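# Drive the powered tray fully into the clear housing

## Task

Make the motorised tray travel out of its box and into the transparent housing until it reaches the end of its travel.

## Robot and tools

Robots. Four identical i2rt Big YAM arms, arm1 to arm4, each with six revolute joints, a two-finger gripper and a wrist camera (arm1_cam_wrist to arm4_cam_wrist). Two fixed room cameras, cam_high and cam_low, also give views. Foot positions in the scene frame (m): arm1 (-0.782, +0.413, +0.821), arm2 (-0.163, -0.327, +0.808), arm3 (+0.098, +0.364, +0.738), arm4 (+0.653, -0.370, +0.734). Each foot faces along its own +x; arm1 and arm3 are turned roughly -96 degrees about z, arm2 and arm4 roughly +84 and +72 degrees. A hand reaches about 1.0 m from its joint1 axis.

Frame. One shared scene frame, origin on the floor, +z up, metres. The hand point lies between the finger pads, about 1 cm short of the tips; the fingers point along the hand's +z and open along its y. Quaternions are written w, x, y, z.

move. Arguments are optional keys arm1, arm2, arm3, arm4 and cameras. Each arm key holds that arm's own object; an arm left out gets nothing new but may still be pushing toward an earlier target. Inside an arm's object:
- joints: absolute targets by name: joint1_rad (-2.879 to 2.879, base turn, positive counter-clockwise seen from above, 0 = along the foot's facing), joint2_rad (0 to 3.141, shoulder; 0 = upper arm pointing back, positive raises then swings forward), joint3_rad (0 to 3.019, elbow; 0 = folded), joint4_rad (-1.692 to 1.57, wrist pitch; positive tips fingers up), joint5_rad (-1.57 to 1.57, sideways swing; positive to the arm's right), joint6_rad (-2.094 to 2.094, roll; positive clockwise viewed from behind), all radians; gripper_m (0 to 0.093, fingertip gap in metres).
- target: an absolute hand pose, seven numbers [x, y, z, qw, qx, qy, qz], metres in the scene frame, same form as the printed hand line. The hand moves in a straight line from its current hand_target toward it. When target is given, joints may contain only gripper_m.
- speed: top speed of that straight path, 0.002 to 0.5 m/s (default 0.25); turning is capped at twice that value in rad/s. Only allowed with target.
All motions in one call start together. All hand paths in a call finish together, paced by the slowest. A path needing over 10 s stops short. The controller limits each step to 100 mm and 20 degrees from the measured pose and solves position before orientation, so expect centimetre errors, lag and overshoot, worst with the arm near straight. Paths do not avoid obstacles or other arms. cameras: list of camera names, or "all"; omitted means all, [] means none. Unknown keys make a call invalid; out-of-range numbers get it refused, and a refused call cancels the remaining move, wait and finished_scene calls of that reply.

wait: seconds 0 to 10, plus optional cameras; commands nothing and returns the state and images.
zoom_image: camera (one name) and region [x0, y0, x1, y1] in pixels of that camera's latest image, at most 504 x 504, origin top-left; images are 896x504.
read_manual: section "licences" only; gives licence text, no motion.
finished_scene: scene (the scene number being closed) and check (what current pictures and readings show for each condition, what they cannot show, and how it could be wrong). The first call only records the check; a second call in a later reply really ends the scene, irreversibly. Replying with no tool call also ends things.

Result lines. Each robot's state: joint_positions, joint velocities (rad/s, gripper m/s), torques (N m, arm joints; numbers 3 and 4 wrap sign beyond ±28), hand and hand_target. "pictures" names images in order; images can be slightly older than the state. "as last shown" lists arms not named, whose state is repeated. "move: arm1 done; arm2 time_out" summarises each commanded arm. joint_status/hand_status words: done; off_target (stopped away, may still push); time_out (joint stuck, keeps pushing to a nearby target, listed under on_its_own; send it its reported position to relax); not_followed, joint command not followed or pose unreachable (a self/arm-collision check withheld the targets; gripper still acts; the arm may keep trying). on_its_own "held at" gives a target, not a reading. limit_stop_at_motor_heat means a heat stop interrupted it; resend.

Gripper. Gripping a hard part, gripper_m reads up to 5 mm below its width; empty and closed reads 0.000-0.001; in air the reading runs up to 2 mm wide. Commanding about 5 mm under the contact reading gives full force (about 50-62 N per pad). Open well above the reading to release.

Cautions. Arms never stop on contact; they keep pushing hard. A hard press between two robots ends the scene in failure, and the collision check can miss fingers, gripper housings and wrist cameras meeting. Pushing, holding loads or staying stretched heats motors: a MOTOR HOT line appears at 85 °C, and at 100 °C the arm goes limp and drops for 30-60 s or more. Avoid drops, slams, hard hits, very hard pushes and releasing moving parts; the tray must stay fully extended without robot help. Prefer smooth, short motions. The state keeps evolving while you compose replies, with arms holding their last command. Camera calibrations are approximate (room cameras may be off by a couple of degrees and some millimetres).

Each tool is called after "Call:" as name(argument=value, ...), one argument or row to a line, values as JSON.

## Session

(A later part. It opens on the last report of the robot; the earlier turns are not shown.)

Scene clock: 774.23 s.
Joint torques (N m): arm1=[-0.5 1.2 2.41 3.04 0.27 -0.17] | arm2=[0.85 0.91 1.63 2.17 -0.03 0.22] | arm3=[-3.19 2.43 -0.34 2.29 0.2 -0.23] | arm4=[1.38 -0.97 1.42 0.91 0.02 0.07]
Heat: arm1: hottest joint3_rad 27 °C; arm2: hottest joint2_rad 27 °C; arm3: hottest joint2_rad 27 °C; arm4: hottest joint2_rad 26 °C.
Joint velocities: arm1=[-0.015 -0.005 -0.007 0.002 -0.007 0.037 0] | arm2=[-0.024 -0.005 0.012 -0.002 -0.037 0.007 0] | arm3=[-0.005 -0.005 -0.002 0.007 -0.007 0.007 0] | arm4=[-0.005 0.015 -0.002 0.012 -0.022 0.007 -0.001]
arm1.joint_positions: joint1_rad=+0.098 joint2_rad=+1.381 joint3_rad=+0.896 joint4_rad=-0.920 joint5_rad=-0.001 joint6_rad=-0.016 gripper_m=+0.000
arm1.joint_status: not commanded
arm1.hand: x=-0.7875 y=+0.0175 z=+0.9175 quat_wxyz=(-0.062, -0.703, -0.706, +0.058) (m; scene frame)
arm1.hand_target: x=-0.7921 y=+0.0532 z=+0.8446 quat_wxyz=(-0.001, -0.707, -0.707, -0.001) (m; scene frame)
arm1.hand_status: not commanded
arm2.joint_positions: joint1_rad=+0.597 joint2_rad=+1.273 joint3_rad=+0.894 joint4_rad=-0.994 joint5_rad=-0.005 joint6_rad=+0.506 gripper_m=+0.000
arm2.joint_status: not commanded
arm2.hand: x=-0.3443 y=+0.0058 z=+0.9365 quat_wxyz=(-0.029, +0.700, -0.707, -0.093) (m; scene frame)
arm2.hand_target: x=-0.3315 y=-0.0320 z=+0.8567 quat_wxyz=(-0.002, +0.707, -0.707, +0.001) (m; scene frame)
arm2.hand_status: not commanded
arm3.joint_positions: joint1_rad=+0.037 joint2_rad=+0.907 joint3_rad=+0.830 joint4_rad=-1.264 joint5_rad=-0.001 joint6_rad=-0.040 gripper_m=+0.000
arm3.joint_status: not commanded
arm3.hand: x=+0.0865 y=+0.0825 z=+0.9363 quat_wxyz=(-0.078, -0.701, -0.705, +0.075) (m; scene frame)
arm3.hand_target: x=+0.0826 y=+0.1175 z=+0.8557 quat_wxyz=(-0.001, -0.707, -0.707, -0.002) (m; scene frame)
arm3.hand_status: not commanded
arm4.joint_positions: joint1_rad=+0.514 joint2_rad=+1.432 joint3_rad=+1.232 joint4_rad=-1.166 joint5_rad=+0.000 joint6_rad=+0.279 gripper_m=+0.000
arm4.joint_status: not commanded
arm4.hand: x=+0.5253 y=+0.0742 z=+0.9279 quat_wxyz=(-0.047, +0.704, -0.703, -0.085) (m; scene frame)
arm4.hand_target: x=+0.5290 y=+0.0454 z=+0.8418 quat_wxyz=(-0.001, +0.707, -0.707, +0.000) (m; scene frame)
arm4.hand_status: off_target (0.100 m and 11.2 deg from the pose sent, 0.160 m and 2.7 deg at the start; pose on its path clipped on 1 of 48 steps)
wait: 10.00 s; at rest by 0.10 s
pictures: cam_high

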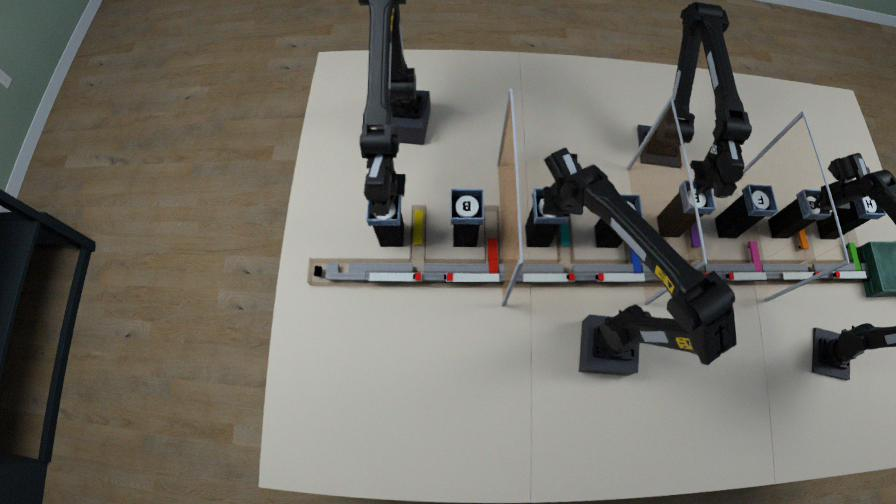

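Call:
wait(
  seconds=4,
  cameras=[],
)

Call:
move(
  arm1={"target": [-0.787, 0.020, 1.012, 0, 0.7071, 0.7071, 0], "speed": 0.4},
  arm4={"target": [0.527, 0.09, 1.012, 0, 0.7071, -0.7071, 0], "speed": 0.4},
  cameras=[],
)

Call:
move(
  arm1={"target": [-0.580, 0.020, 1.012, 0, 0.7071, 0.7071, 0], "speed": 0.4},
  arm4={"target": [0.750, 0.100, 1.012, 0, 0.7071, -0.7071, 0], "speed": 0.4},
  cameras=[],
)

Call:
move(
  arm1={"target": [-0.586, 0.043, 0.830, 0, 0.7071, 0.7071, 0], "speed": 0.18},
  arm4={"target": [0.742, 0.056, 0.830, 0, 0.7071, -0.7071, 0], "speed": 0.18},
  cameras=["cam_high"],
)

Scene clock: 778.43 s.
Joint torques (N m): arm1=[-0.73 1.38 2.4 3.03 0.28 -0.17] | arm2=[1.03 0.5 1.51 2.21 -0.04 0.18] | arm3=[-3.19 2.49 -0.38 2.28 0.19 -0.24] | arm4=[1.38 -0.97 1.4 0.91 0.02 0.07]
Heat: arm1: hottest joint3_rad 27 °C; arm2: hottest joint2_rad 27 °C; arm3: hottest joint2_rad 27 °C; arm4: hottest joint2_rad 26 °C.
Joint velocities: arm1=[-0.005 -0.005 -0.007 0.012 -0.022 -0.037 0] | arm2=[0.005 -0.005 -0.012 0.007 0.037 -0.051 -0.001] | arm3=[-0.005 0.005 0.002 0.002 -0.095 -0.051 0] | arm4=[0.005 0.005 -0.017 -0.012 -0.051 0.037 -0.001]
arm1.joint_positions: joint1_rad=+0.098 joint2_rad=+1.381 joint3_rad=+0.896 joint4_rad=-0.920 joint5_rad=-0.001 joint6_rad=-0.016 gripper_m=+0.000
arm1.joint_status: not commanded
arm1.hand: x=-0.7875 y=+0.0175 z=+0.9175 quat_wxyz=(-0.062, -0.703, -0.706, +0.058) (m; scene frame)
arm1.hand_target: x=-0.7921 y=+0.0532 z=+0.8446 quat_wxyz=(-0.001, -0.707, -0.707, -0.001) (m; scene frame)
arm1.hand_status: not commanded
arm2.joint_positions: joint1_rad=+0.597 joint2_rad=+1.273 joint3_rad=+0.894 joint4_rad=-0.994 joint5_rad=-0.005 joint6_rad=+0.506 gripper_m=+0.000
arm2.joint_status: not commanded
arm2.hand: x=-0.3443 y=+0.0058 z=+0.9365 quat_wxyz=(-0.029, +0.700, -0.707, -0.093) (m; scene frame)
arm2.hand_target: x=-0.3315 y=-0.0320 z=+0.8567 quat_wxyz=(-0.002, +0.707, -0.707, +0.001) (m; scene frame)
arm2.hand_status: not commanded
arm3.joint_positions: joint1_rad=+0.037 joint2_rad=+0.907 joint3_rad=+0.830 joint4_rad=-1.264 joint5_rad=-0.001 joint6_rad=-0.040 gripper_m=+0.000
arm3.joint_status: not commanded
arm3.hand: x=+0.0865 y=+0.0825 z=+0.9363 quat_wxyz=(-0.078, -0.701, -0.705, +0.075) (m; scene frame)
arm3.hand_target: x=+0.0826 y=+0.1175 z=+0.8557 quat_wxyz=(-0.001, -0.707, -0.707, -0.002) (m; scene frame)
arm3.hand_status: not commanded
arm4.joint_positions: joint1_rad=+0.514 joint2_rad=+1.432 joint3_rad=+1.232 joint4_rad=-1.166 joint5_rad=+0.000 joint6_rad=+0.279 gripper_m=+0.000
arm4.joint_status: not commanded
arm4.hand: x=+0.5253 y=+0.0742 z=+0.9279 quat_wxyz=(-0.047, +0.704, -0.703, -0.085) (m; scene frame)
arm4.hand_target: x=+0.5290 y=+0.0454 z=+0.8418 quat_wxyz=(-0.001, +0.707, -0.707, +0.000) (m; scene frame)
arm4.hand_status: off_target (0.100 m and 11.2 deg from the pose sent, 0.160 m and 2.7 deg at the start; pose on its path clipped on 1 of 48 steps)
wait: 4.00 s; at rest by 0.07 s
pictures: none
No camera images: "cameras" was empty.

Scene clock: 780.00 s.
Joint torques (N m): arm1=[0.79 -8.35 11.71 0.42 0.21 0] | arm2=[0.91 0.56 1.5 2.21 -0.09 0.22] | arm3=[-2.96 2.43 -0.35 2.3 0.19 -0.24] | arm4=[-0.03 -11.93 16.03 -0.49 -0.05 -0.18]
Heat: arm1: hottest joint3_rad 27 °C; arm2: hottest joint2_rad 27 °C; arm3: hottest joint2_rad 27 °C; arm4: hottest joint2_rad 27 °C.
move: arm1 off_target; arm4 off_target
Joint velocities: arm1=[-0.005 -0.024 -0.007 -0.012 -0.051 -0.007 0] | arm2=[0.005 -0.015 -0.012 -0.027 0.022 -0.051 0] | arm3=[-0.015 -0.015 -0.012 -0.002 0.007 -0.022 0] | arm4=[-0.015 -0.005 -0.007 -0.002 0.007 -0.007 0]
arm1.joint_positions: joint1_rad=+0.098 joint2_rad=+1.387 joint3_rad=+1.131 joint4_rad=-1.358 joint5_rad=+0.001 joint6_rad=-0.013 gripper_m=+0.000
arm1.joint_status: not commanded
arm1.hand: x=-0.7881 y=+0.0353 z=+0.9955 quat_wxyz=(+0.011, -0.706, -0.708, -0.016) (m; scene frame)
arm1.hand_target: x=-0.7870 y=+0.0192 z=+1.0124 quat_wxyz=(-0.001, -0.708, -0.706, -0.001) (m; scene frame)
arm1.hand_status: off_target (0.023 m and 2.2 deg from the pose sent, 0.095 m and 9.8 deg at the start)
arm2, arm3: as last shown
arm4.joint_positions: joint1_rad=+0.510 joint2_rad=+1.559 joint3_rad=+1.550 joint4_rad=-1.599 joint5_rad=+0.001 joint6_rad=+0.278 gripper_m=+0.000
arm4.joint_status: not commanded
arm4.hand: x=+0.5279 y=+0.0727 z=+0.9904 quat_wxyz=(+0.011, +0.706, -0.708, +0.021) (m; scene frame)
arm4.hand_target: x=+0.5274 y=+0.0889 z=+1.0111 quat_wxyz=(-0.001, +0.708, -0.706, +0.000) (m; scene frame)
arm4.hand_status: off_target (0.028 m and 2.7 deg from the pose sent, 0.086 m and 11.2 deg at the start)
pictures: none
No camera images: "cameras" was empty.

Scene clock: 781.70 s.
Joint torques (N m): arm1=[0.38 -9.47 12.03 0.4 0.26 0.01] | arm2=[0.97 0.56 1.68 2.32 -0.03 0.19] | arm3=[-3.14 2.49 -0.35 2.29 0.2 -0.23] | arm4=[0.85 -11.93 16.24 -0.44 -0.17 -0.16]
Heat: arm1: hottest joint3_rad 28 °C; arm2: hottest joint2_rad 27 °C; arm3: hottest joint2_rad 27 °C; arm4: hottest joint2_rad 27 °C.
move: arm1 off_target; arm4 off_target
Joint velocities: arm1=[0.024 -0.005 0.007 0.012 -0.081 0.051 0] | arm2=[-0.005 -0.024 0.002 -0.007 0.051 -0.007 0] | arm3=[-0.005 -0.005 -0.017 -0.002 -0.125 -0.081 0] | arm4=[-0.015 -0.005 0.002 0.002 -0.11 -0.037 0]
arm1.joint_positions: joint1_rad=+0.587 joint2_rad=+1.510 joint3_rad=+1.262 joint4_rad=-1.373 joint5_rad=+0.009 joint6_rad=+0.465 gripper_m=+0.000
arm1.joint_status: not commanded
arm1.hand: x=-0.5898 y=+0.0355 z=+0.9971 quat_wxyz=(+0.021, -0.703, -0.711, -0.004) (m; scene frame)
arm1.hand_target: x=-0.5832 y=+0.0191 z=+1.0114 quat_wxyz=(+0.006, -0.707, -0.707, +0.003) (m; scene frame)
arm1.hand_status: off_target (0.024 m and 2.6 deg from the pose sent, 0.209 m and 2.2 deg at the start)
arm2, arm3: as last shown
arm4.joint_positions: joint1_rad=+0.020 joint2_rad=+1.570 joint3_rad=+1.564 joint4_rad=-1.608 joint5_rad=+0.004 joint6_rad=-0.195 gripper_m=+0.000
arm4.joint_status: not commanded
arm4.hand: x=+0.7510 y=+0.0817 z=+0.9918 quat_wxyz=(+0.019, +0.700, -0.714, +0.018) (m; scene frame)
arm4.hand_target: x=+0.7517 y=+0.0989 z=+1.0117 quat_wxyz=(+0.000, +0.707, -0.707, +0.004) (m; scene frame)
arm4.hand_status: off_target (0.027 m and 3.1 deg from the pose sent, 0.225 m and 2.7 deg at the start)
pictures: none
No camera images: "cameras" was empty.

Scene clock: 783.53 s.
Joint torques (N m): arm1=[1.14 0.09 2.39 2.84 0.02 0.01] | arm2=[1.14 0.5 1.55 2.15 -0.05 0.21] | arm3=[-3.08 2.55 -0.35 2.3 0.21 -0.23] | arm4=[0.73 -1.55 0.96 0.16 -0.19 -0.17]
Heat: arm1: hottest joint3_rad 28 °C; arm2: hottest joint2_rad 27 °C; arm3: hottest joint2_rad 27 °C; arm4: hottest joint2_rad 27 °C.
move: arm1 off_target; arm4 off_target
Joint velocities: arm1=[-0.015 -0.015 -0.012 -0.012 -0.051 0.051 0] | arm2=[-0.015 -0.015 -0.002 -0.007 -0.022 -0.081 -0.001] | arm3=[0.005 0.005 0.002 -0.012 0.007 -0.007 -0.001] | arm4=[-0.005 -0.005 0.002 -0.002 -0.037 -0.022 -0.001]
arm1.joint_positions: joint1_rad=+0.590 joint2_rad=+1.479 joint3_rad=+1.022 joint4_rad=-0.939 joint5_rad=+0.009 joint6_rad=+0.478 gripper_m=+0.000
arm1.joint_status: not commanded
arm1.hand: x=-0.5809 y=+0.0219 z=+0.9272 quat_wxyz=(-0.086, -0.704, -0.704, +0.030) (m; scene frame)
arm1.hand_target: x=-0.5940 y=+0.0564 z=+0.8453 quat_wxyz=(+0.001, -0.707, -0.707, +0.001) (m; scene frame)
arm1.hand_status: off_target (0.100 m and 10.4 deg from the pose sent, 0.167 m and 2.6 deg at the start; pose on its path clipped on 13 of 55 steps)
arm2, arm3: as last shown
arm4.joint_positions: joint1_rad=+0.020 joint2_rad=+1.414 joint3_rad=+1.256 joint4_rad=-1.191 joint5_rad=-0.003 joint6_rad=-0.197 gripper_m=+0.000
arm4.joint_status: not commanded
arm4.hand: x=+0.7501 y=+0.0820 z=+0.9458 quat_wxyz=(-0.090, +0.697, -0.709, -0.058) (m; scene frame)
arm4.hand_target: x=+0.7416 y=+0.0503 z=+0.8597 quat_wxyz=(+0.000, +0.707, -0.707, +0.000) (m; scene frame)
arm4.hand_status: off_target (0.119 m and 12.3 deg from the pose sent, 0.164 m and 3.1 deg at the start; pose on its path clipped on 26 of 55 steps)
pictures: cam_high

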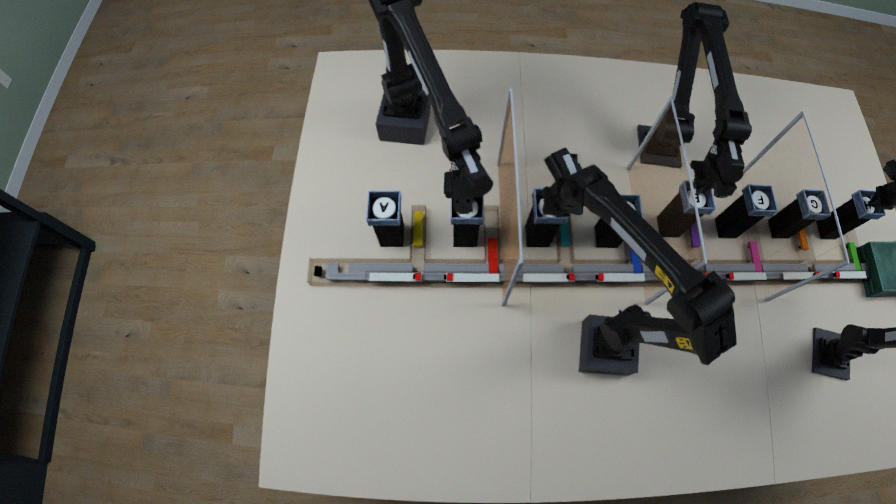

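Call:
wait(
  seconds=10,
  cameras=["cam_high"],
)

Call:
zoom_image(
  camera="cam_high",
  region=[720, 210, 896, 290],
)

Call:
zoom_image(
  camera="cam_high",
  region=[400, 200, 500, 290],
)

Scene clock: 793.70 s.
Joint torques (N m): arm1=[1.2 0.15 2.37 2.84 0.02 0.02] | arm2=[0.97 0.56 1.61 2.14 -0.04 0.2] | arm3=[-3.14 2.55 -0.32 2.28 0.19 -0.24] | arm4=[0.73 -1.49 0.96 0.16 -0.18 -0.17]
Heat: arm1: hottest joint3_rad 28 °C; arm2: hottest joint2_rad 27 °C; arm3: hottest joint2_rad 27 °C; arm4: hottest joint2_rad 27 °C.
Joint velocities: arm1=[0.005 -0.005 0.012 0.002 -0.007 -0.037 0] | arm2=[-0.005 -0.005 0.012 -0.012 -0.066 -0.022 0] | arm3=[-0.005 0.005 -0.007 -0.012 0.007 -0.037 0] | arm4=[-0.005 -0.005 -0.007 0.002 -0.11 -0.051 0]
arm1.joint_positions: joint1_rad=+0.590 joint2_rad=+1.479 joint3_rad=+1.022 joint4_rad=-0.939 joint5_rad=+0.009 joint6_rad=+0.479 gripper_m=+0.000
arm1.joint_status: not commanded
arm1.hand: x=-0.5809 y=+0.0219 z=+0.9272 quat_wxyz=(-0.086, -0.704, -0.704, +0.030) (m; scene frame)
arm1.hand_target: x=-0.5940 y=+0.0564 z=+0.8453 quat_wxyz=(+0.001, -0.707, -0.707, +0.001) (m; scene frame)
arm1.hand_status: off_target (0.100 m and 10.4 deg from the pose sent, 0.167 m and 2.6 deg at the start; pose on its path clipped on 13 of 55 steps)
arm2.joint_positions: joint1_rad=+0.597 joint2_rad=+1.273 joint3_rad=+0.894 joint4_rad=-0.994 joint5_rad=-0.005 joint6_rad=+0.506 gripper_m=+0.000
arm2.joint_status: not commanded
arm2.hand: x=-0.3443 y=+0.0058 z=+0.9365 quat_wxyz=(-0.029, +0.700, -0.707, -0.093) (m; scene frame)
arm2.hand_target: x=-0.3315 y=-0.0320 z=+0.8567 quat_wxyz=(-0.002, +0.707, -0.707, +0.001) (m; scene frame)
arm2.hand_status: not commanded
arm3.joint_positions: joint1_rad=+0.037 joint2_rad=+0.907 joint3_rad=+0.830 joint4_rad=-1.264 joint5_rad=-0.001 joint6_rad=-0.040 gripper_m=+0.000
arm3.joint_status: not commanded
arm3.hand: x=+0.0865 y=+0.0825 z=+0.9363 quat_wxyz=(-0.078, -0.701, -0.705, +0.075) (m; scene frame)
arm3.hand_target: x=+0.0826 y=+0.1175 z=+0.8557 quat_wxyz=(-0.001, -0.707, -0.707, -0.002) (m; scene frame)
arm3.hand_status: not commanded
arm4.joint_positions: joint1_rad=+0.020 joint2_rad=+1.414 joint3_rad=+1.256 joint4_rad=-1.191 joint5_rad=-0.003 joint6_rad=-0.197 gripper_m=+0.000
arm4.joint_status: not commanded
arm4.hand: x=+0.7501 y=+0.0820 z=+0.9458 quat_wxyz=(-0.090, +0.697, -0.709, -0.058) (m; scene frame)
arm4.hand_target: x=+0.7415 y=+0.0503 z=+0.8597 quat_wxyz=(+0.000, +0.707, -0.707, -0.001) (m; scene frame)
arm4.hand_status: off_target (0.119 m and 12.3 deg from the pose sent, 0.164 m and 3.1 deg at the start; pose on its path clipped on 26 of 55 steps)
wait: 10.00 s; at rest by 0.10 s
pictures: cam_high

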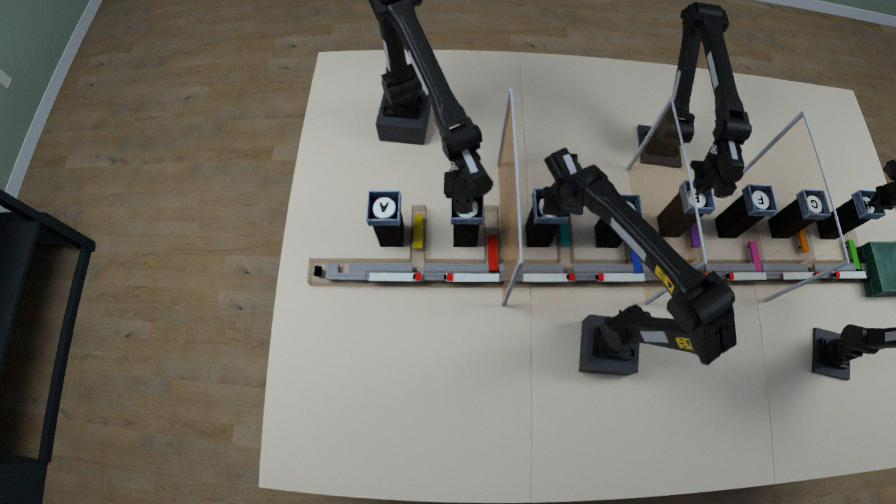

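Scaled by 2.864 from the camera's 896x504 image, which has a finer 1280x720 frame.

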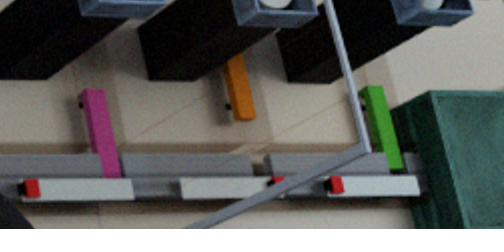

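Scaled by 5.040 from the camera's 896x504 image, which has a finer 1280x720 frame.

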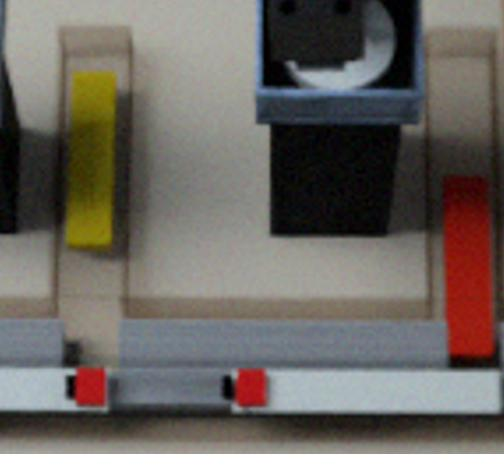

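Call:
wait(
  seconds=2.8,
  cameras=[],
)

Call:
move(
  arm2={"target": [-0.340, 0.005, 1.012, 0, 0.7071, -0.7071, 0], "speed": 0.4},
  arm3={"target": [0.084, 0.080, 1.012, 0, 0.7071, 0.7071, 0], "speed": 0.4},
  cameras=[],
)

Call:
move(
  arm2={"target": [-0.127, 0.030, 1.012, 0, 0.7071, -0.7071, 0], "speed": 0.4},
  arm3={"target": [0.292, 0.072, 1.012, 0, 0.7071, 0.7071, 0], "speed": 0.4},
  cameras=[],
)

Call:
move(
  arm2={"target": [-0.123, 0.010, 0.840, 0, 0.7071, -0.7071, 0], "speed": 0.18},
  arm3={"target": [0.288, 0.089, 0.830, 0, 0.7071, 0.7071, 0], "speed": 0.18},
  cameras=["cam_high", "cam_low"],
)

Scene clock: 796.83 s.
Joint torques (N m): arm1=[1.14 0.21 2.37 2.8 0.01 0.01] | arm2=[0.79 0.62 1.52 2.13 -0.04 0.21] | arm3=[-3.08 2.49 -0.38 2.28 0.19 -0.22] | arm4=[0.73 -1.49 0.96 0.17 -0.19 -0.17]
Heat: arm1: hottest joint3_rad 27 °C; arm2: hottest joint2_rad 27 °C; arm3: hottest joint2_rad 27 °C; arm4: hottest joint2_rad 27 °C.
Joint velocities: arm1=[0.005 -0.005 0.007 -0.012 0.081 -0.037 0] | arm2=[-0.005 -0.005 -0.007 0.012 0.022 -0.081 -0.001] | arm3=[-0.015 -0.005 -0.012 0.012 0.066 -0.022 0.001] | arm4=[-0.005 -0.005 -0.012 -0.002 -0.022 -0.022 0.002]
arm1.joint_positions: joint1_rad=+0.590 joint2_rad=+1.479 joint3_rad=+1.022 joint4_rad=-0.939 joint5_rad=+0.009 joint6_rad=+0.479 gripper_m=+0.000
arm1.joint_status: not commanded
arm1.hand: x=-0.5809 y=+0.0219 z=+0.9272 quat_wxyz=(-0.086, -0.704, -0.704, +0.030) (m; scene frame)
arm1.hand_target: x=-0.5940 y=+0.0564 z=+0.8453 quat_wxyz=(+0.001, -0.707, -0.707, +0.001) (m; scene frame)
arm1.hand_status: off_target (0.100 m and 10.4 deg from the pose sent, 0.167 m and 2.6 deg at the start; pose on its path clipped on 13 of 55 steps)
arm2.joint_positions: joint1_rad=+0.597 joint2_rad=+1.273 joint3_rad=+0.894 joint4_rad=-0.994 joint5_rad=-0.005 joint6_rad=+0.506 gripper_m=+0.000
arm2.joint_status: not commanded
arm2.hand: x=-0.3443 y=+0.0058 z=+0.9365 quat_wxyz=(-0.029, +0.700, -0.707, -0.093) (m; scene frame)
arm2.hand_target: x=-0.3315 y=-0.0320 z=+0.8567 quat_wxyz=(-0.002, +0.707, -0.707, +0.001) (m; scene frame)
arm2.hand_status: not commanded
arm3.joint_positions: joint1_rad=+0.037 joint2_rad=+0.907 joint3_rad=+0.830 joint4_rad=-1.264 joint5_rad=-0.001 joint6_rad=-0.040 gripper_m=+0.000
arm3.joint_status: not commanded
arm3.hand: x=+0.0865 y=+0.0825 z=+0.9363 quat_wxyz=(-0.078, -0.701, -0.705, +0.075) (m; scene frame)
arm3.hand_target: x=+0.0826 y=+0.1175 z=+0.8557 quat_wxyz=(-0.001, -0.707, -0.707, -0.002) (m; scene frame)
arm3.hand_status: not commanded
arm4.joint_positions: joint1_rad=+0.020 joint2_rad=+1.414 joint3_rad=+1.256 joint4_rad=-1.191 joint5_rad=-0.003 joint6_rad=-0.197 gripper_m=+0.000
arm4.joint_status: not commanded
arm4.hand: x=+0.7501 y=+0.0820 z=+0.9458 quat_wxyz=(-0.090, +0.697, -0.709, -0.058) (m; scene frame)
arm4.hand_target: x=+0.7415 y=+0.0503 z=+0.8597 quat_wxyz=(+0.000, +0.707, -0.707, -0.001) (m; scene frame)
arm4.hand_status: off_target (0.119 m and 12.3 deg from the pose sent, 0.164 m and 3.1 deg at the start; pose on its path clipped on 26 of 55 steps)
wait: 2.80 s; at rest from the start
pictures: none
No camera images: "cameras" was empty.

Scene clock: 798.23 s.
Joint torques (N m): arm1=[1.2 0.09 2.39 2.84 0.01 -0.01] | arm2=[-1.49 -9.11 13.63 -0.42 -0.15 0] | arm3=[-1.26 -6.65 15.32 0.03 0.04 -0.06] | arm4=[0.73 -1.49 0.95 0.17 -0.19 -0.17]
Heat: arm1: hottest joint3_rad 27 °C; arm2: hottest joint2_rad 27 °C; arm3: hottest joint2_rad 27 °C; arm4: hottest joint2_rad 27 °C.
move: arm2 off_target; arm3 off_target
Joint velocities: arm1=[0.005 -0.005 -0.017 -0.012 0.051 -0.007 -0.002] | arm2=[0.005 0.005 -0.017 -0.017 -0.007 0.007 0] | arm3=[0.005 -0.015 0.012 0.022 -0.022 0.007 0.001] | arm4=[-0.015 -0.005 -0.012 -0.002 0.037 0.007 0]
arm1.joint_positions: joint1_rad=+0.590 joint2_rad=+1.479 joint3_rad=+1.022 joint4_rad=-0.939 joint5_rad=+0.009 joint6_rad=+0.479 gripper_m=+0.000
arm1.joint_status: not commanded
arm1.hand: x=-0.5809 y=+0.0219 z=+0.9272 quat_wxyz=(-0.086, -0.704, -0.704, +0.030) (m; scene frame)
arm1.hand_target: x=-0.5940 y=+0.0564 z=+0.8453 quat_wxyz=(+0.001, -0.707, -0.707, +0.001) (m; scene frame)
arm1.hand_status: not commanded
arm2.joint_positions: joint1_rad=+0.597 joint2_rad=+1.306 joint3_rad=+1.126 joint4_rad=-1.390 joint5_rad=-0.006 joint6_rad=+0.490 gripper_m=+0.000
arm2.joint_status: not commanded
arm2.hand: x=-0.3383 y=-0.0072 z=+1.0062 quat_wxyz=(-0.001, +0.709, -0.705, +0.001) (m; scene frame)
arm2.hand_target: x=-0.3401 y=+0.0051 z=+1.0121 quat_wxyz=(+0.000, +0.707, -0.707, +0.000) (m; scene frame)
arm2.hand_status: off_target (0.014 m and 0.3 deg from the pose sent, 0.076 m and 11.2 deg at the start)
arm3.joint_positions: joint1_rad=+0.037 joint2_rad=+1.042 joint3_rad=+1.096 joint4_rad=-1.625 joint5_rad=+0.007 joint6_rad=-0.040 gripper_m=+0.000
arm3.joint_status: not commanded
arm3.hand: x=+0.0846 y=+0.0896 z=+1.0009 quat_wxyz=(+0.004, -0.704, -0.710, -0.006) (m; scene frame)
arm3.hand_target: x=+0.0840 y=+0.0793 z=+1.0128 quat_wxyz=(+0.000, -0.707, -0.707, +0.000) (m; scene frame)
arm3.hand_status: off_target (0.015 m and 1.0 deg from the pose sent, 0.076 m and 12.4 deg at the start)
arm4.joint_positions: joint1_rad=+0.020 joint2_rad=+1.414 joint3_rad=+1.256 joint4_rad=-1.191 joint5_rad=-0.003 joint6_rad=-0.197 gripper_m=+0.000
arm4.joint_status: not commanded
arm4.hand: x=+0.7501 y=+0.0820 z=+0.9458 quat_wxyz=(-0.090, +0.697, -0.709, -0.058) (m; scene frame)
arm4.hand_target: x=+0.7415 y=+0.0503 z=+0.8597 quat_wxyz=(+0.000, +0.707, -0.707, -0.001) (m; scene frame)
arm4.hand_status: not commanded
pictures: none
No camera images: "cameras" was empty.

Scene clock: 799.97 s.
Joint torques (N m): arm1=[1.14 0.21 2.37 2.81 0.02 0.03] | arm2=[-1.85 -8.82 12.53 -0.5 -0.2 -0.02] | arm3=[-0.21 -9.7 15.57 0.42 0.12 0] | arm4=[0.79 -1.55 0.98 0.14 -0.19 -0.17]
Heat: arm1: hottest joint3_rad 27 °C; arm2: hottest joint2_rad 27 °C; arm3: hottest joint2_rad 27 °C; arm4: hottest joint2_rad 27 °C.
move: arm2 off_target; arm3 off_target
Joint velocities: arm1=[-0.005 -0.005 -0.012 0.002 -0.007 -0.066 0] | arm2=[0.005 -0.015 -0.007 -0.007 -0.022 0.051 0.001] | arm3=[-0.005 0.005 -0.022 0.002 0.007 0.007 0] | arm4=[-0.015 0.005 -0.002 -0.007 -0.022 0.007 -0.001]
arm1, arm4: as last shown
arm2.joint_positions: joint1_rad=+0.001 joint2_rad=+1.268 joint3_rad=+1.092 joint4_rad=-1.397 joint5_rad=-0.013 joint6_rad=-0.103 gripper_m=+0.000
arm2.joint_status: not commanded
arm2.hand: x=-0.1312 y=+0.0200 z=+1.0083 quat_wxyz=(+0.001, +0.708, -0.707, -0.002) (m; scene frame)
arm2.hand_target: x=-0.1270 y=+0.0269 z=+1.0120 quat_wxyz=(+0.004, +0.707, -0.707, -0.002) (m; scene frame)
arm2.hand_status: off_target (0.011 m and 0.3 deg from the pose sent, 0.215 m and 0.3 deg at the start)
arm3.joint_positions: joint1_rad=+0.665 joint2_rad=+1.227 joint3_rad=+1.225 joint4_rad=-1.594 joint5_rad=+0.028 joint6_rad=+0.597 gripper_m=+0.000
arm3.joint_status: not commanded
arm3.hand: x=+0.2783 y=+0.0809 z=+1.0000 quat_wxyz=(+0.016, -0.707, -0.707, +0.003) (m; scene frame)
arm3.hand_target: x=+0.2892 y=+0.0712 z=+1.0113 quat_wxyz=(+0.004, -0.707, -0.707, +0.007) (m; scene frame)
arm3.hand_status: off_target (0.020 m and 1.8 deg from the pose sent, 0.208 m and 1.0 deg at the start)
pictures: none
No camera images: "cameras" was empty.

Scene clock: 801.77 s.
Joint torques (N m): arm1=[1.14 0.15 2.36 2.85 0.02 0] | arm2=[-1.79 -0.79 2.24 2.71 0.03 -0.02] | arm3=[-0.03 0.97 2 2.07 -0.27 -0.05] | arm4=[0.79 -1.49 0.96 0.17 -0.18 -0.17]
Heat: arm1: hottest joint3_rad 27 °C; arm2: hottest joint2_rad 27 °C; arm3: hottest joint2_rad 27 °C; arm4: hottest joint2_rad 27 °C.
move: arm2 off_target; arm3 off_target
Joint velocities: arm1=[-0.005 -0.005 0.002 -0.002 0.007 -0.051 0] | arm2=[-0.015 -0.024 -0.012 -0.002 0.022 -0.022 0] | arm3=[0.005 0.005 0.007 0.017 -0.081 -0.007 0] | arm4=[-0.005 -0.005 0.002 0.002 -0.007 -0.007 -0.001]
arm1, arm4: as last shown
arm2.joint_positions: joint1_rad=+0.000 joint2_rad=+1.279 joint3_rad=+0.845 joint4_rad=-0.991 joint5_rad=-0.013 joint6_rad=-0.110 gripper_m=+0.000
arm2.joint_status: not commanded
arm2.hand: x=-0.1288 y=+0.0310 z=+0.9176 quat_wxyz=(-0.057, +0.708, -0.702, -0.048) (m; scene frame)
arm2.hand_target: x=-0.1259 y=-0.0017 z=+0.8522 quat_wxyz=(+0.001, +0.707, -0.707, -0.001) (m; scene frame)
arm2.hand_status: off_target (0.081 m and 8.6 deg from the pose sent, 0.169 m and 0.3 deg at the start)
arm3.joint_positions: joint1_rad=+0.671 joint2_rad=+1.111 joint3_rad=+0.948 joint4_rad=-1.190 joint5_rad=+0.026 joint6_rad=+0.605 gripper_m=+0.000
arm3.joint_status: not commanded
arm3.hand: x=+0.2869 y=+0.0741 z=+0.9346 quat_wxyz=(-0.104, -0.706, -0.700, +0.024) (m; scene frame)
arm3.hand_target: x=+0.2761 y=+0.1023 z=+0.8518 quat_wxyz=(+0.000, -0.707, -0.707, +0.002) (m; scene frame)
arm3.hand_status: off_target (0.106 m and 12.2 deg from the pose sent, 0.170 m and 1.8 deg at the start; pose on its path clipped on 24 of 54 steps)
pictures: cam_high, cam_low

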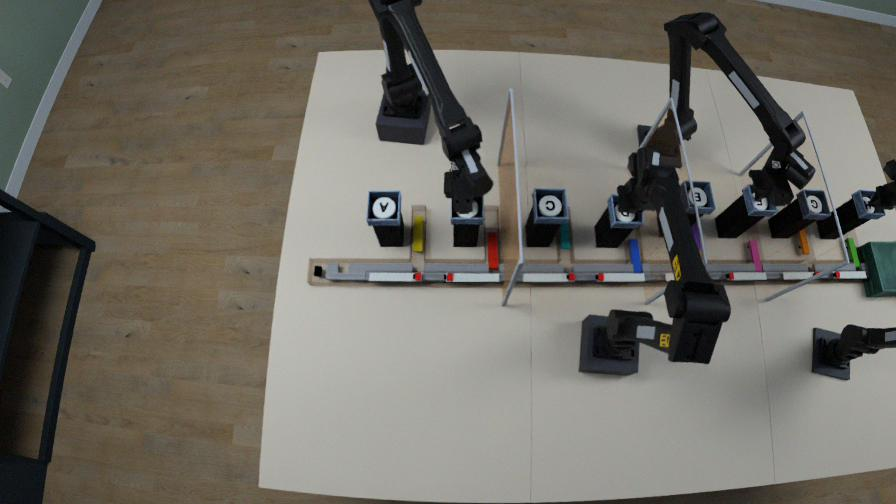

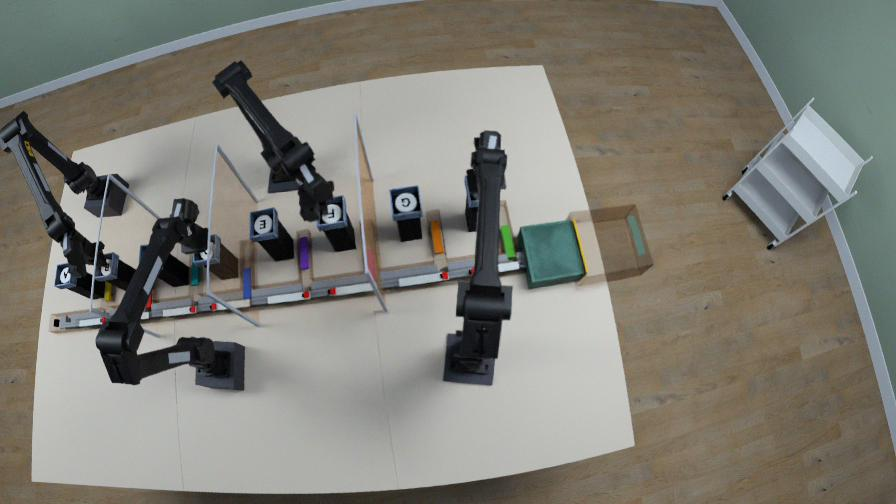

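Call:
wait(
  seconds=9,
  cameras=["cam_high", "cam_low"],
)

Call:
zoom_image(
  camera="cam_high",
  region=[400, 200, 680, 290],
)

Call:
zoom_image(
  camera="cam_high",
  region=[720, 210, 896, 290],
)

Call:
zoom_image(
  camera="cam_low",
  region=[180, 220, 340, 320],
)

Scene clock: 810.90 s.
Joint torques (N m): arm1=[1.2 0.09 2.39 2.86 0.03 0.01] | arm2=[-1.61 -0.73 2.3 2.7 -0.01 -0.03] | arm3=[0.03 1.08 2.03 2.1 -0.27 -0.05] | arm4=[0.79 -1.55 0.95 0.16 -0.19 -0.17]
Heat: arm1: hottest joint3_rad 27 °C; arm2: hottest joint2_rad 27 °C; arm3: hottest joint2_rad 27 °C; arm4: hottest joint2_rad 27 °C.
Joint velocities: arm1=[-0.024 -0.005 -0.012 -0.037 -0.007 0.037 0] | arm2=[0.005 -0.005 -0.012 -0.012 -0.066 -0.007 0.001] | arm3=[-0.005 -0.005 -0.022 -0.002 0.037 -0.081 0] | arm4=[-0.015 -0.005 0.002 -0.007 0.037 -0.066 0.001]
arm1.joint_positions: joint1_rad=+0.590 joint2_rad=+1.479 joint3_rad=+1.022 joint4_rad=-0.939 joint5_rad=+0.009 joint6_rad=+0.479 gripper_m=+0.000
arm1.joint_status: not commanded
arm1.hand: x=-0.5809 y=+0.0219 z=+0.9272 quat_wxyz=(-0.086, -0.704, -0.704, +0.030) (m; scene frame)
arm1.hand_target: x=-0.5940 y=+0.0564 z=+0.8453 quat_wxyz=(+0.001, -0.707, -0.707, +0.001) (m; scene frame)
arm1.hand_status: not commanded
arm2.joint_positions: joint1_rad=+0.000 joint2_rad=+1.279 joint3_rad=+0.845 joint4_rad=-0.991 joint5_rad=-0.013 joint6_rad=-0.110 gripper_m=+0.000
arm2.joint_status: not commanded
arm2.hand: x=-0.1288 y=+0.0310 z=+0.9176 quat_wxyz=(-0.057, +0.708, -0.702, -0.048) (m; scene frame)
arm2.hand_target: x=-0.1259 y=-0.0017 z=+0.8522 quat_wxyz=(+0.001, +0.707, -0.707, -0.001) (m; scene frame)
arm2.hand_status: off_target (0.081 m and 8.6 deg from the pose sent, 0.169 m and 0.3 deg at the start)
arm3.joint_positions: joint1_rad=+0.671 joint2_rad=+1.111 joint3_rad=+0.948 joint4_rad=-1.190 joint5_rad=+0.026 joint6_rad=+0.606 gripper_m=+0.000
arm3.joint_status: not commanded
arm3.hand: x=+0.2869 y=+0.0741 z=+0.9346 quat_wxyz=(-0.104, -0.706, -0.700, +0.024) (m; scene frame)
arm3.hand_target: x=+0.2761 y=+0.1023 z=+0.8518 quat_wxyz=(+0.000, -0.707, -0.707, +0.002) (m; scene frame)
arm3.hand_status: off_target (0.106 m and 12.2 deg from the pose sent, 0.170 m and 1.8 deg at the start; pose on its path clipped on 24 of 54 steps)
arm4.joint_positions: joint1_rad=+0.020 joint2_rad=+1.414 joint3_rad=+1.256 joint4_rad=-1.191 joint5_rad=-0.003 joint6_rad=-0.197 gripper_m=+0.000
arm4.joint_status: not commanded
arm4.hand: x=+0.7501 y=+0.0820 z=+0.9458 quat_wxyz=(-0.090, +0.697, -0.709, -0.058) (m; scene frame)
arm4.hand_target: x=+0.7415 y=+0.0503 z=+0.8597 quat_wxyz=(+0.000, +0.707, -0.707, -0.001) (m; scene frame)
arm4.hand_status: not commanded
wait: 9.00 s; at rest by 0.13 s
pictures: cam_high, cam_low

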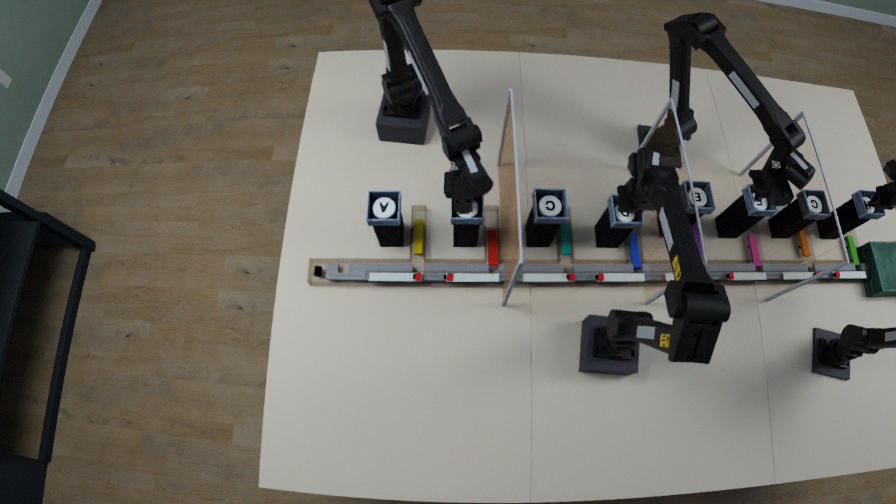

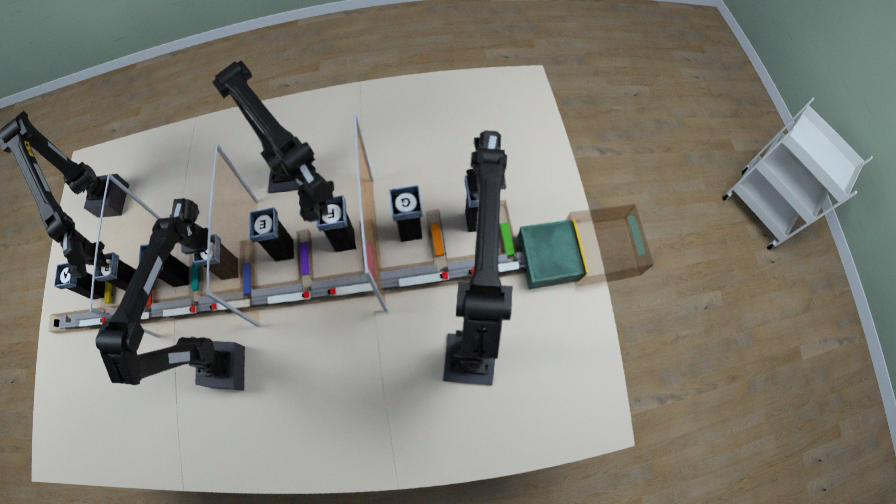

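Scaled by 1.800 from the camera's 896x504 image, which has a finer 1280x720 frame.

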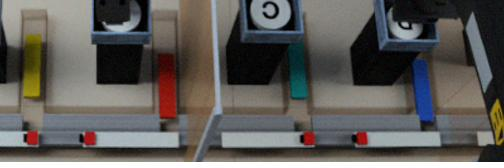

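Scaled by 2.864 from the camera's 896x504 image, which has a finer 1280x720 frame.

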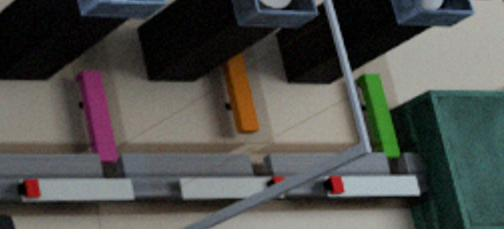

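Scaled by 3.150 from the camera's 896x504 image, which has a finer 1280x720 frame.

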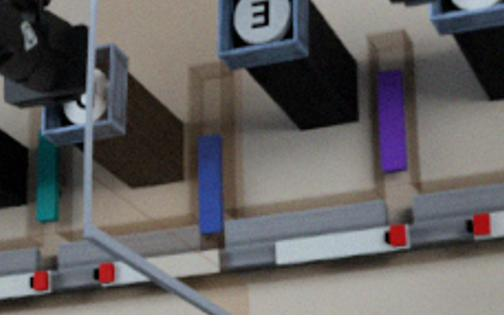

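Call:
wait(
  seconds=5,
  cameras=["cam_high", "cam_low"],
)

Call:
zoom_image(
  camera="cam_high",
  region=[400, 200, 680, 290],
)

Call:
zoom_image(
  camera="cam_high",
  region=[720, 210, 896, 290],
)

Call:
zoom_image(
  camera="cam_low",
  region=[180, 220, 340, 320],
)

Scene clock: 816.10 s.
Joint torques (N m): arm1=[1.2 0.03 2.4 2.88 0.02 0] | arm2=[-1.79 -0.79 2.25 2.56 0.01 0] | arm3=[-0.15 0.97 2 2.07 -0.26 -0.05] | arm4=[0.79 -1.55 0.96 0.17 -0.19 -0.17]
Heat: arm1: hottest joint3_rad 27 °C; arm2: hottest joint2_rad 27 °C; arm3: hottest joint2_rad 27 °C; arm4: hottest joint2_rad 27 °C.
Joint velocities: arm1=[-0.005 -0.005 -0.012 -0.017 -0.022 -0.007 -0.001] | arm2=[-0.005 0.005 -0.007 0.007 -0.037 -0.095 -0.002] | arm3=[0.005 -0.005 0.007 0.007 0.037 0.066 0] | arm4=[-0.005 0.015 0.007 -0.007 0.022 -0.037 0.001]
arm1.joint_positions: joint1_rad=+0.590 joint2_rad=+1.479 joint3_rad=+1.022 joint4_rad=-0.939 joint5_rad=+0.009 joint6_rad=+0.479 gripper_m=+0.000
arm1.joint_status: not commanded
arm1.hand: x=-0.5809 y=+0.0219 z=+0.9272 quat_wxyz=(-0.086, -0.704, -0.704, +0.030) (m; scene frame)
arm1.hand_target: x=-0.5940 y=+0.0564 z=+0.8453 quat_wxyz=(+0.001, -0.707, -0.707, +0.001) (m; scene frame)
arm1.hand_status: not commanded
arm2.joint_positions: joint1_rad=+0.000 joint2_rad=+1.279 joint3_rad=+0.845 joint4_rad=-0.991 joint5_rad=-0.013 joint6_rad=-0.110 gripper_m=+0.000
arm2.joint_status: not commanded
arm2.hand: x=-0.1288 y=+0.0310 z=+0.9176 quat_wxyz=(-0.057, +0.708, -0.702, -0.048) (m; scene frame)
arm2.hand_target: x=-0.1259 y=-0.0017 z=+0.8522 quat_wxyz=(+0.001, +0.707, -0.707, -0.001) (m; scene frame)
arm2.hand_status: off_target (0.081 m and 8.6 deg from the pose sent, 0.169 m and 0.3 deg at the start)
arm3.joint_positions: joint1_rad=+0.671 joint2_rad=+1.111 joint3_rad=+0.948 joint4_rad=-1.190 joint5_rad=+0.026 joint6_rad=+0.606 gripper_m=+0.000
arm3.joint_status: not commanded
arm3.hand: x=+0.2869 y=+0.0741 z=+0.9346 quat_wxyz=(-0.104, -0.706, -0.700, +0.024) (m; scene frame)
arm3.hand_target: x=+0.2761 y=+0.1023 z=+0.8518 quat_wxyz=(+0.000, -0.707, -0.707, +0.002) (m; scene frame)
arm3.hand_status: off_target (0.106 m and 12.2 deg from the pose sent, 0.170 m and 1.8 deg at the start; pose on its path clipped on 24 of 54 steps)
arm4.joint_positions: joint1_rad=+0.020 joint2_rad=+1.414 joint3_rad=+1.256 joint4_rad=-1.191 joint5_rad=-0.003 joint6_rad=-0.197 gripper_m=+0.000
arm4.joint_status: not commanded
arm4.hand: x=+0.7501 y=+0.0820 z=+0.9458 quat_wxyz=(-0.090, +0.697, -0.709, -0.058) (m; scene frame)
arm4.hand_target: x=+0.7415 y=+0.0503 z=+0.8597 quat_wxyz=(+0.000, +0.707, -0.707, -0.001) (m; scene frame)
arm4.hand_status: not commanded
wait: 5.00 s; at rest by 0.07 s
pictures: cam_high, cam_low

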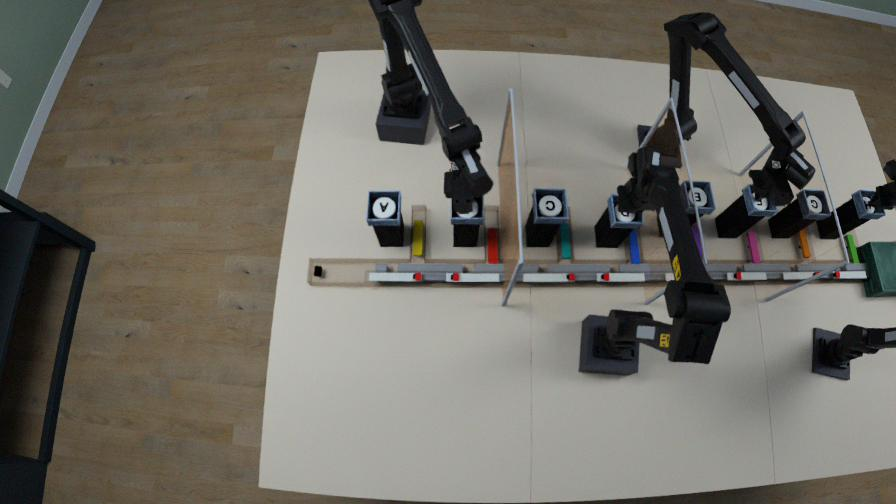

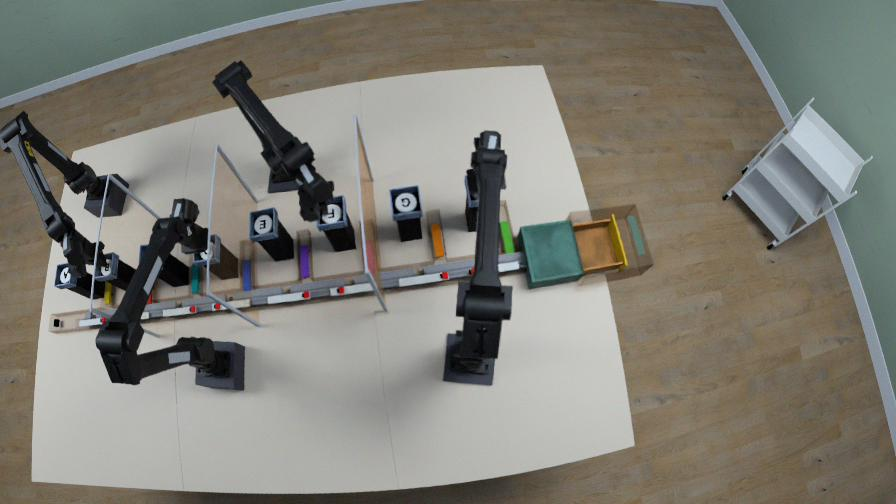

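Scaled by 1.800 from the camera's 896x504 image, which has a finer 1280x720 frame.

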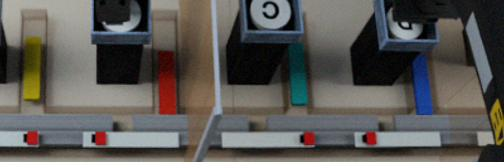

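Scaled by 2.864 from the camera's 896x504 image, which has a finer 1280x720 frame.

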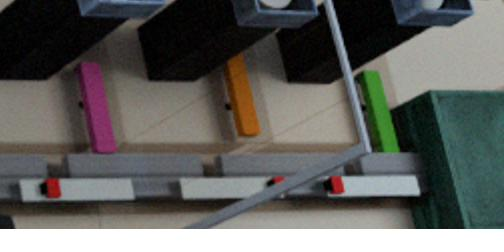

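Scaled by 3.150 from the camera's 896x504 image, which has a finer 1280x720 frame.

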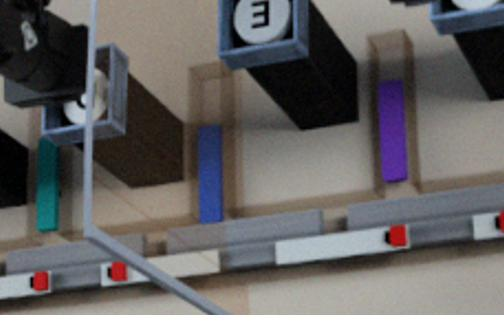

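Call:
wait(
  seconds=2,
  cameras=["cam_low", "cam_high"],
)

Call:
zoom_image(
  camera="cam_low",
  region=[500, 190, 670, 300],
)

Scene clock: 818.20 s.
Joint torques (N m): arm1=[1.08 0.09 2.4 2.85 0.02 0] | arm2=[-1.55 -0.73 2.28 2.69 0.02 0.01] | arm3=[-0.09 1.03 2.03 2.09 -0.27 -0.04] | arm4=[0.73 -1.55 0.96 0.17 -0.18 -0.17]
Heat: arm1: hottest joint3_rad 27 °C; arm2: hottest joint2_rad 27 °C; arm3: hottest joint2_rad 27 °C; arm4: hottest joint2_rad 27 °C.
Joint velocities: arm1=[-0.005 -0.005 0.012 0.012 0.037 0.022 0] | arm2=[-0.005 -0.015 0.002 -0.012 -0.037 -0.051 0] | arm3=[-0.005 0.005 -0.007 -0.022 0.051 -0.051 -0.001] | arm4=[-0.005 -0.015 -0.002 -0.012 -0.066 -0.037 0.001]
arm1.joint_positions: joint1_rad=+0.590 joint2_rad=+1.479 joint3_rad=+1.022 joint4_rad=-0.939 joint5_rad=+0.009 joint6_rad=+0.479 gripper_m=+0.000
arm1.joint_status: not commanded
arm1.hand: x=-0.5809 y=+0.0219 z=+0.9272 quat_wxyz=(-0.086, -0.704, -0.704, +0.030) (m; scene frame)
arm1.hand_target: x=-0.5940 y=+0.0564 z=+0.8453 quat_wxyz=(+0.001, -0.707, -0.707, +0.001) (m; scene frame)
arm1.hand_status: not commanded
arm2.joint_positions: joint1_rad=+0.000 joint2_rad=+1.279 joint3_rad=+0.845 joint4_rad=-0.991 joint5_rad=-0.013 joint6_rad=-0.110 gripper_m=+0.000
arm2.joint_status: not commanded
arm2.hand: x=-0.1288 y=+0.0310 z=+0.9176 quat_wxyz=(-0.057, +0.708, -0.702, -0.048) (m; scene frame)
arm2.hand_target: x=-0.1259 y=-0.0017 z=+0.8522 quat_wxyz=(+0.001, +0.707, -0.707, -0.001) (m; scene frame)
arm2.hand_status: off_target (0.081 m and 8.6 deg from the pose sent, 0.169 m and 0.3 deg at the start)
arm3.joint_positions: joint1_rad=+0.671 joint2_rad=+1.111 joint3_rad=+0.948 joint4_rad=-1.190 joint5_rad=+0.026 joint6_rad=+0.606 gripper_m=+0.000
arm3.joint_status: not commanded
arm3.hand: x=+0.2869 y=+0.0741 z=+0.9346 quat_wxyz=(-0.104, -0.706, -0.700, +0.024) (m; scene frame)
arm3.hand_target: x=+0.2761 y=+0.1023 z=+0.8518 quat_wxyz=(+0.000, -0.707, -0.707, +0.002) (m; scene frame)
arm3.hand_status: off_target (0.106 m and 12.2 deg from the pose sent, 0.170 m and 1.8 deg at the start; pose on its path clipped on 24 of 54 steps)
arm4.joint_positions: joint1_rad=+0.020 joint2_rad=+1.414 joint3_rad=+1.256 joint4_rad=-1.191 joint5_rad=-0.003 joint6_rad=-0.197 gripper_m=+0.000
arm4.joint_status: not commanded
arm4.hand: x=+0.7501 y=+0.0820 z=+0.9458 quat_wxyz=(-0.090, +0.697, -0.709, -0.058) (m; scene frame)
arm4.hand_target: x=+0.7415 y=+0.0503 z=+0.8597 quat_wxyz=(+0.000, +0.707, -0.707, -0.001) (m; scene frame)
arm4.hand_status: not commanded
wait: 2.00 s; at rest by 0.17 s
pictures: cam_high, cam_low

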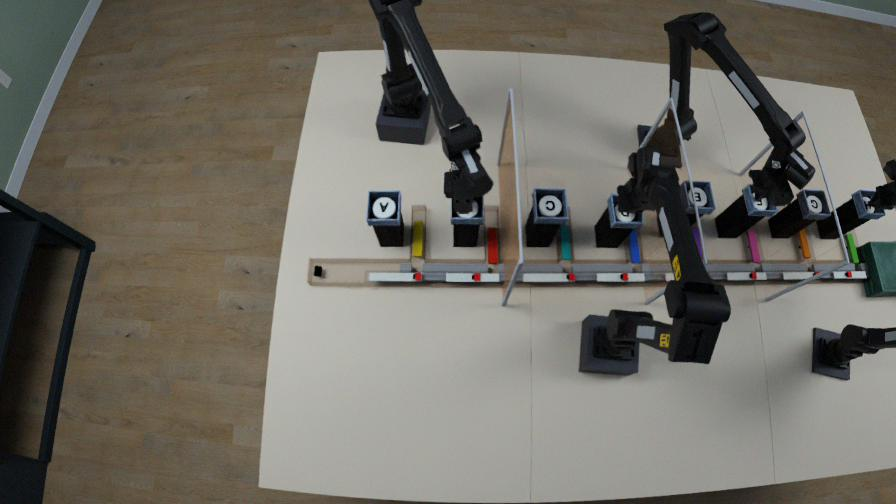

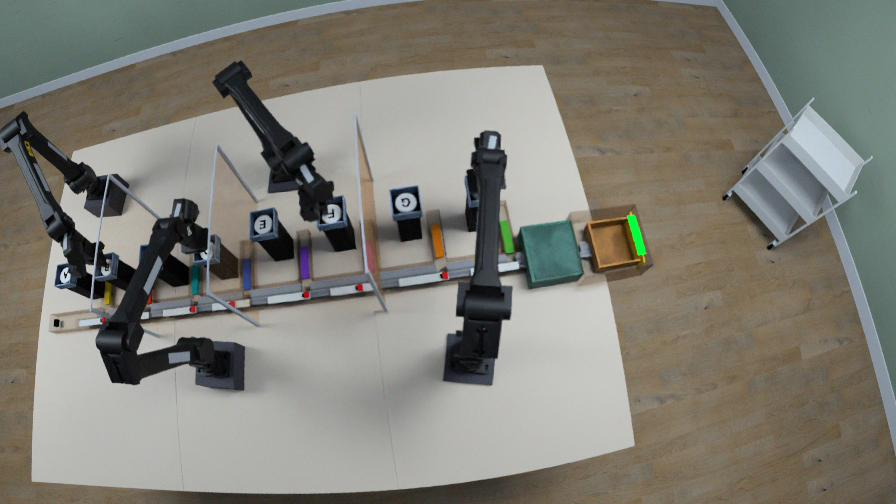

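Scaled by 2.965 from the camera's 896x504 image, which has a finer 1280x720 frame.

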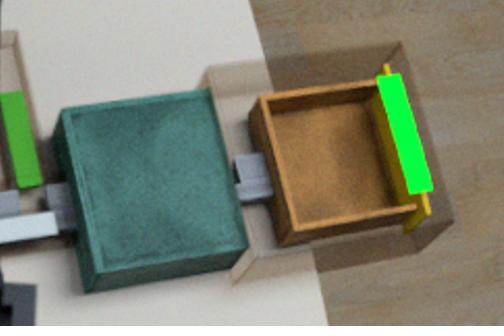

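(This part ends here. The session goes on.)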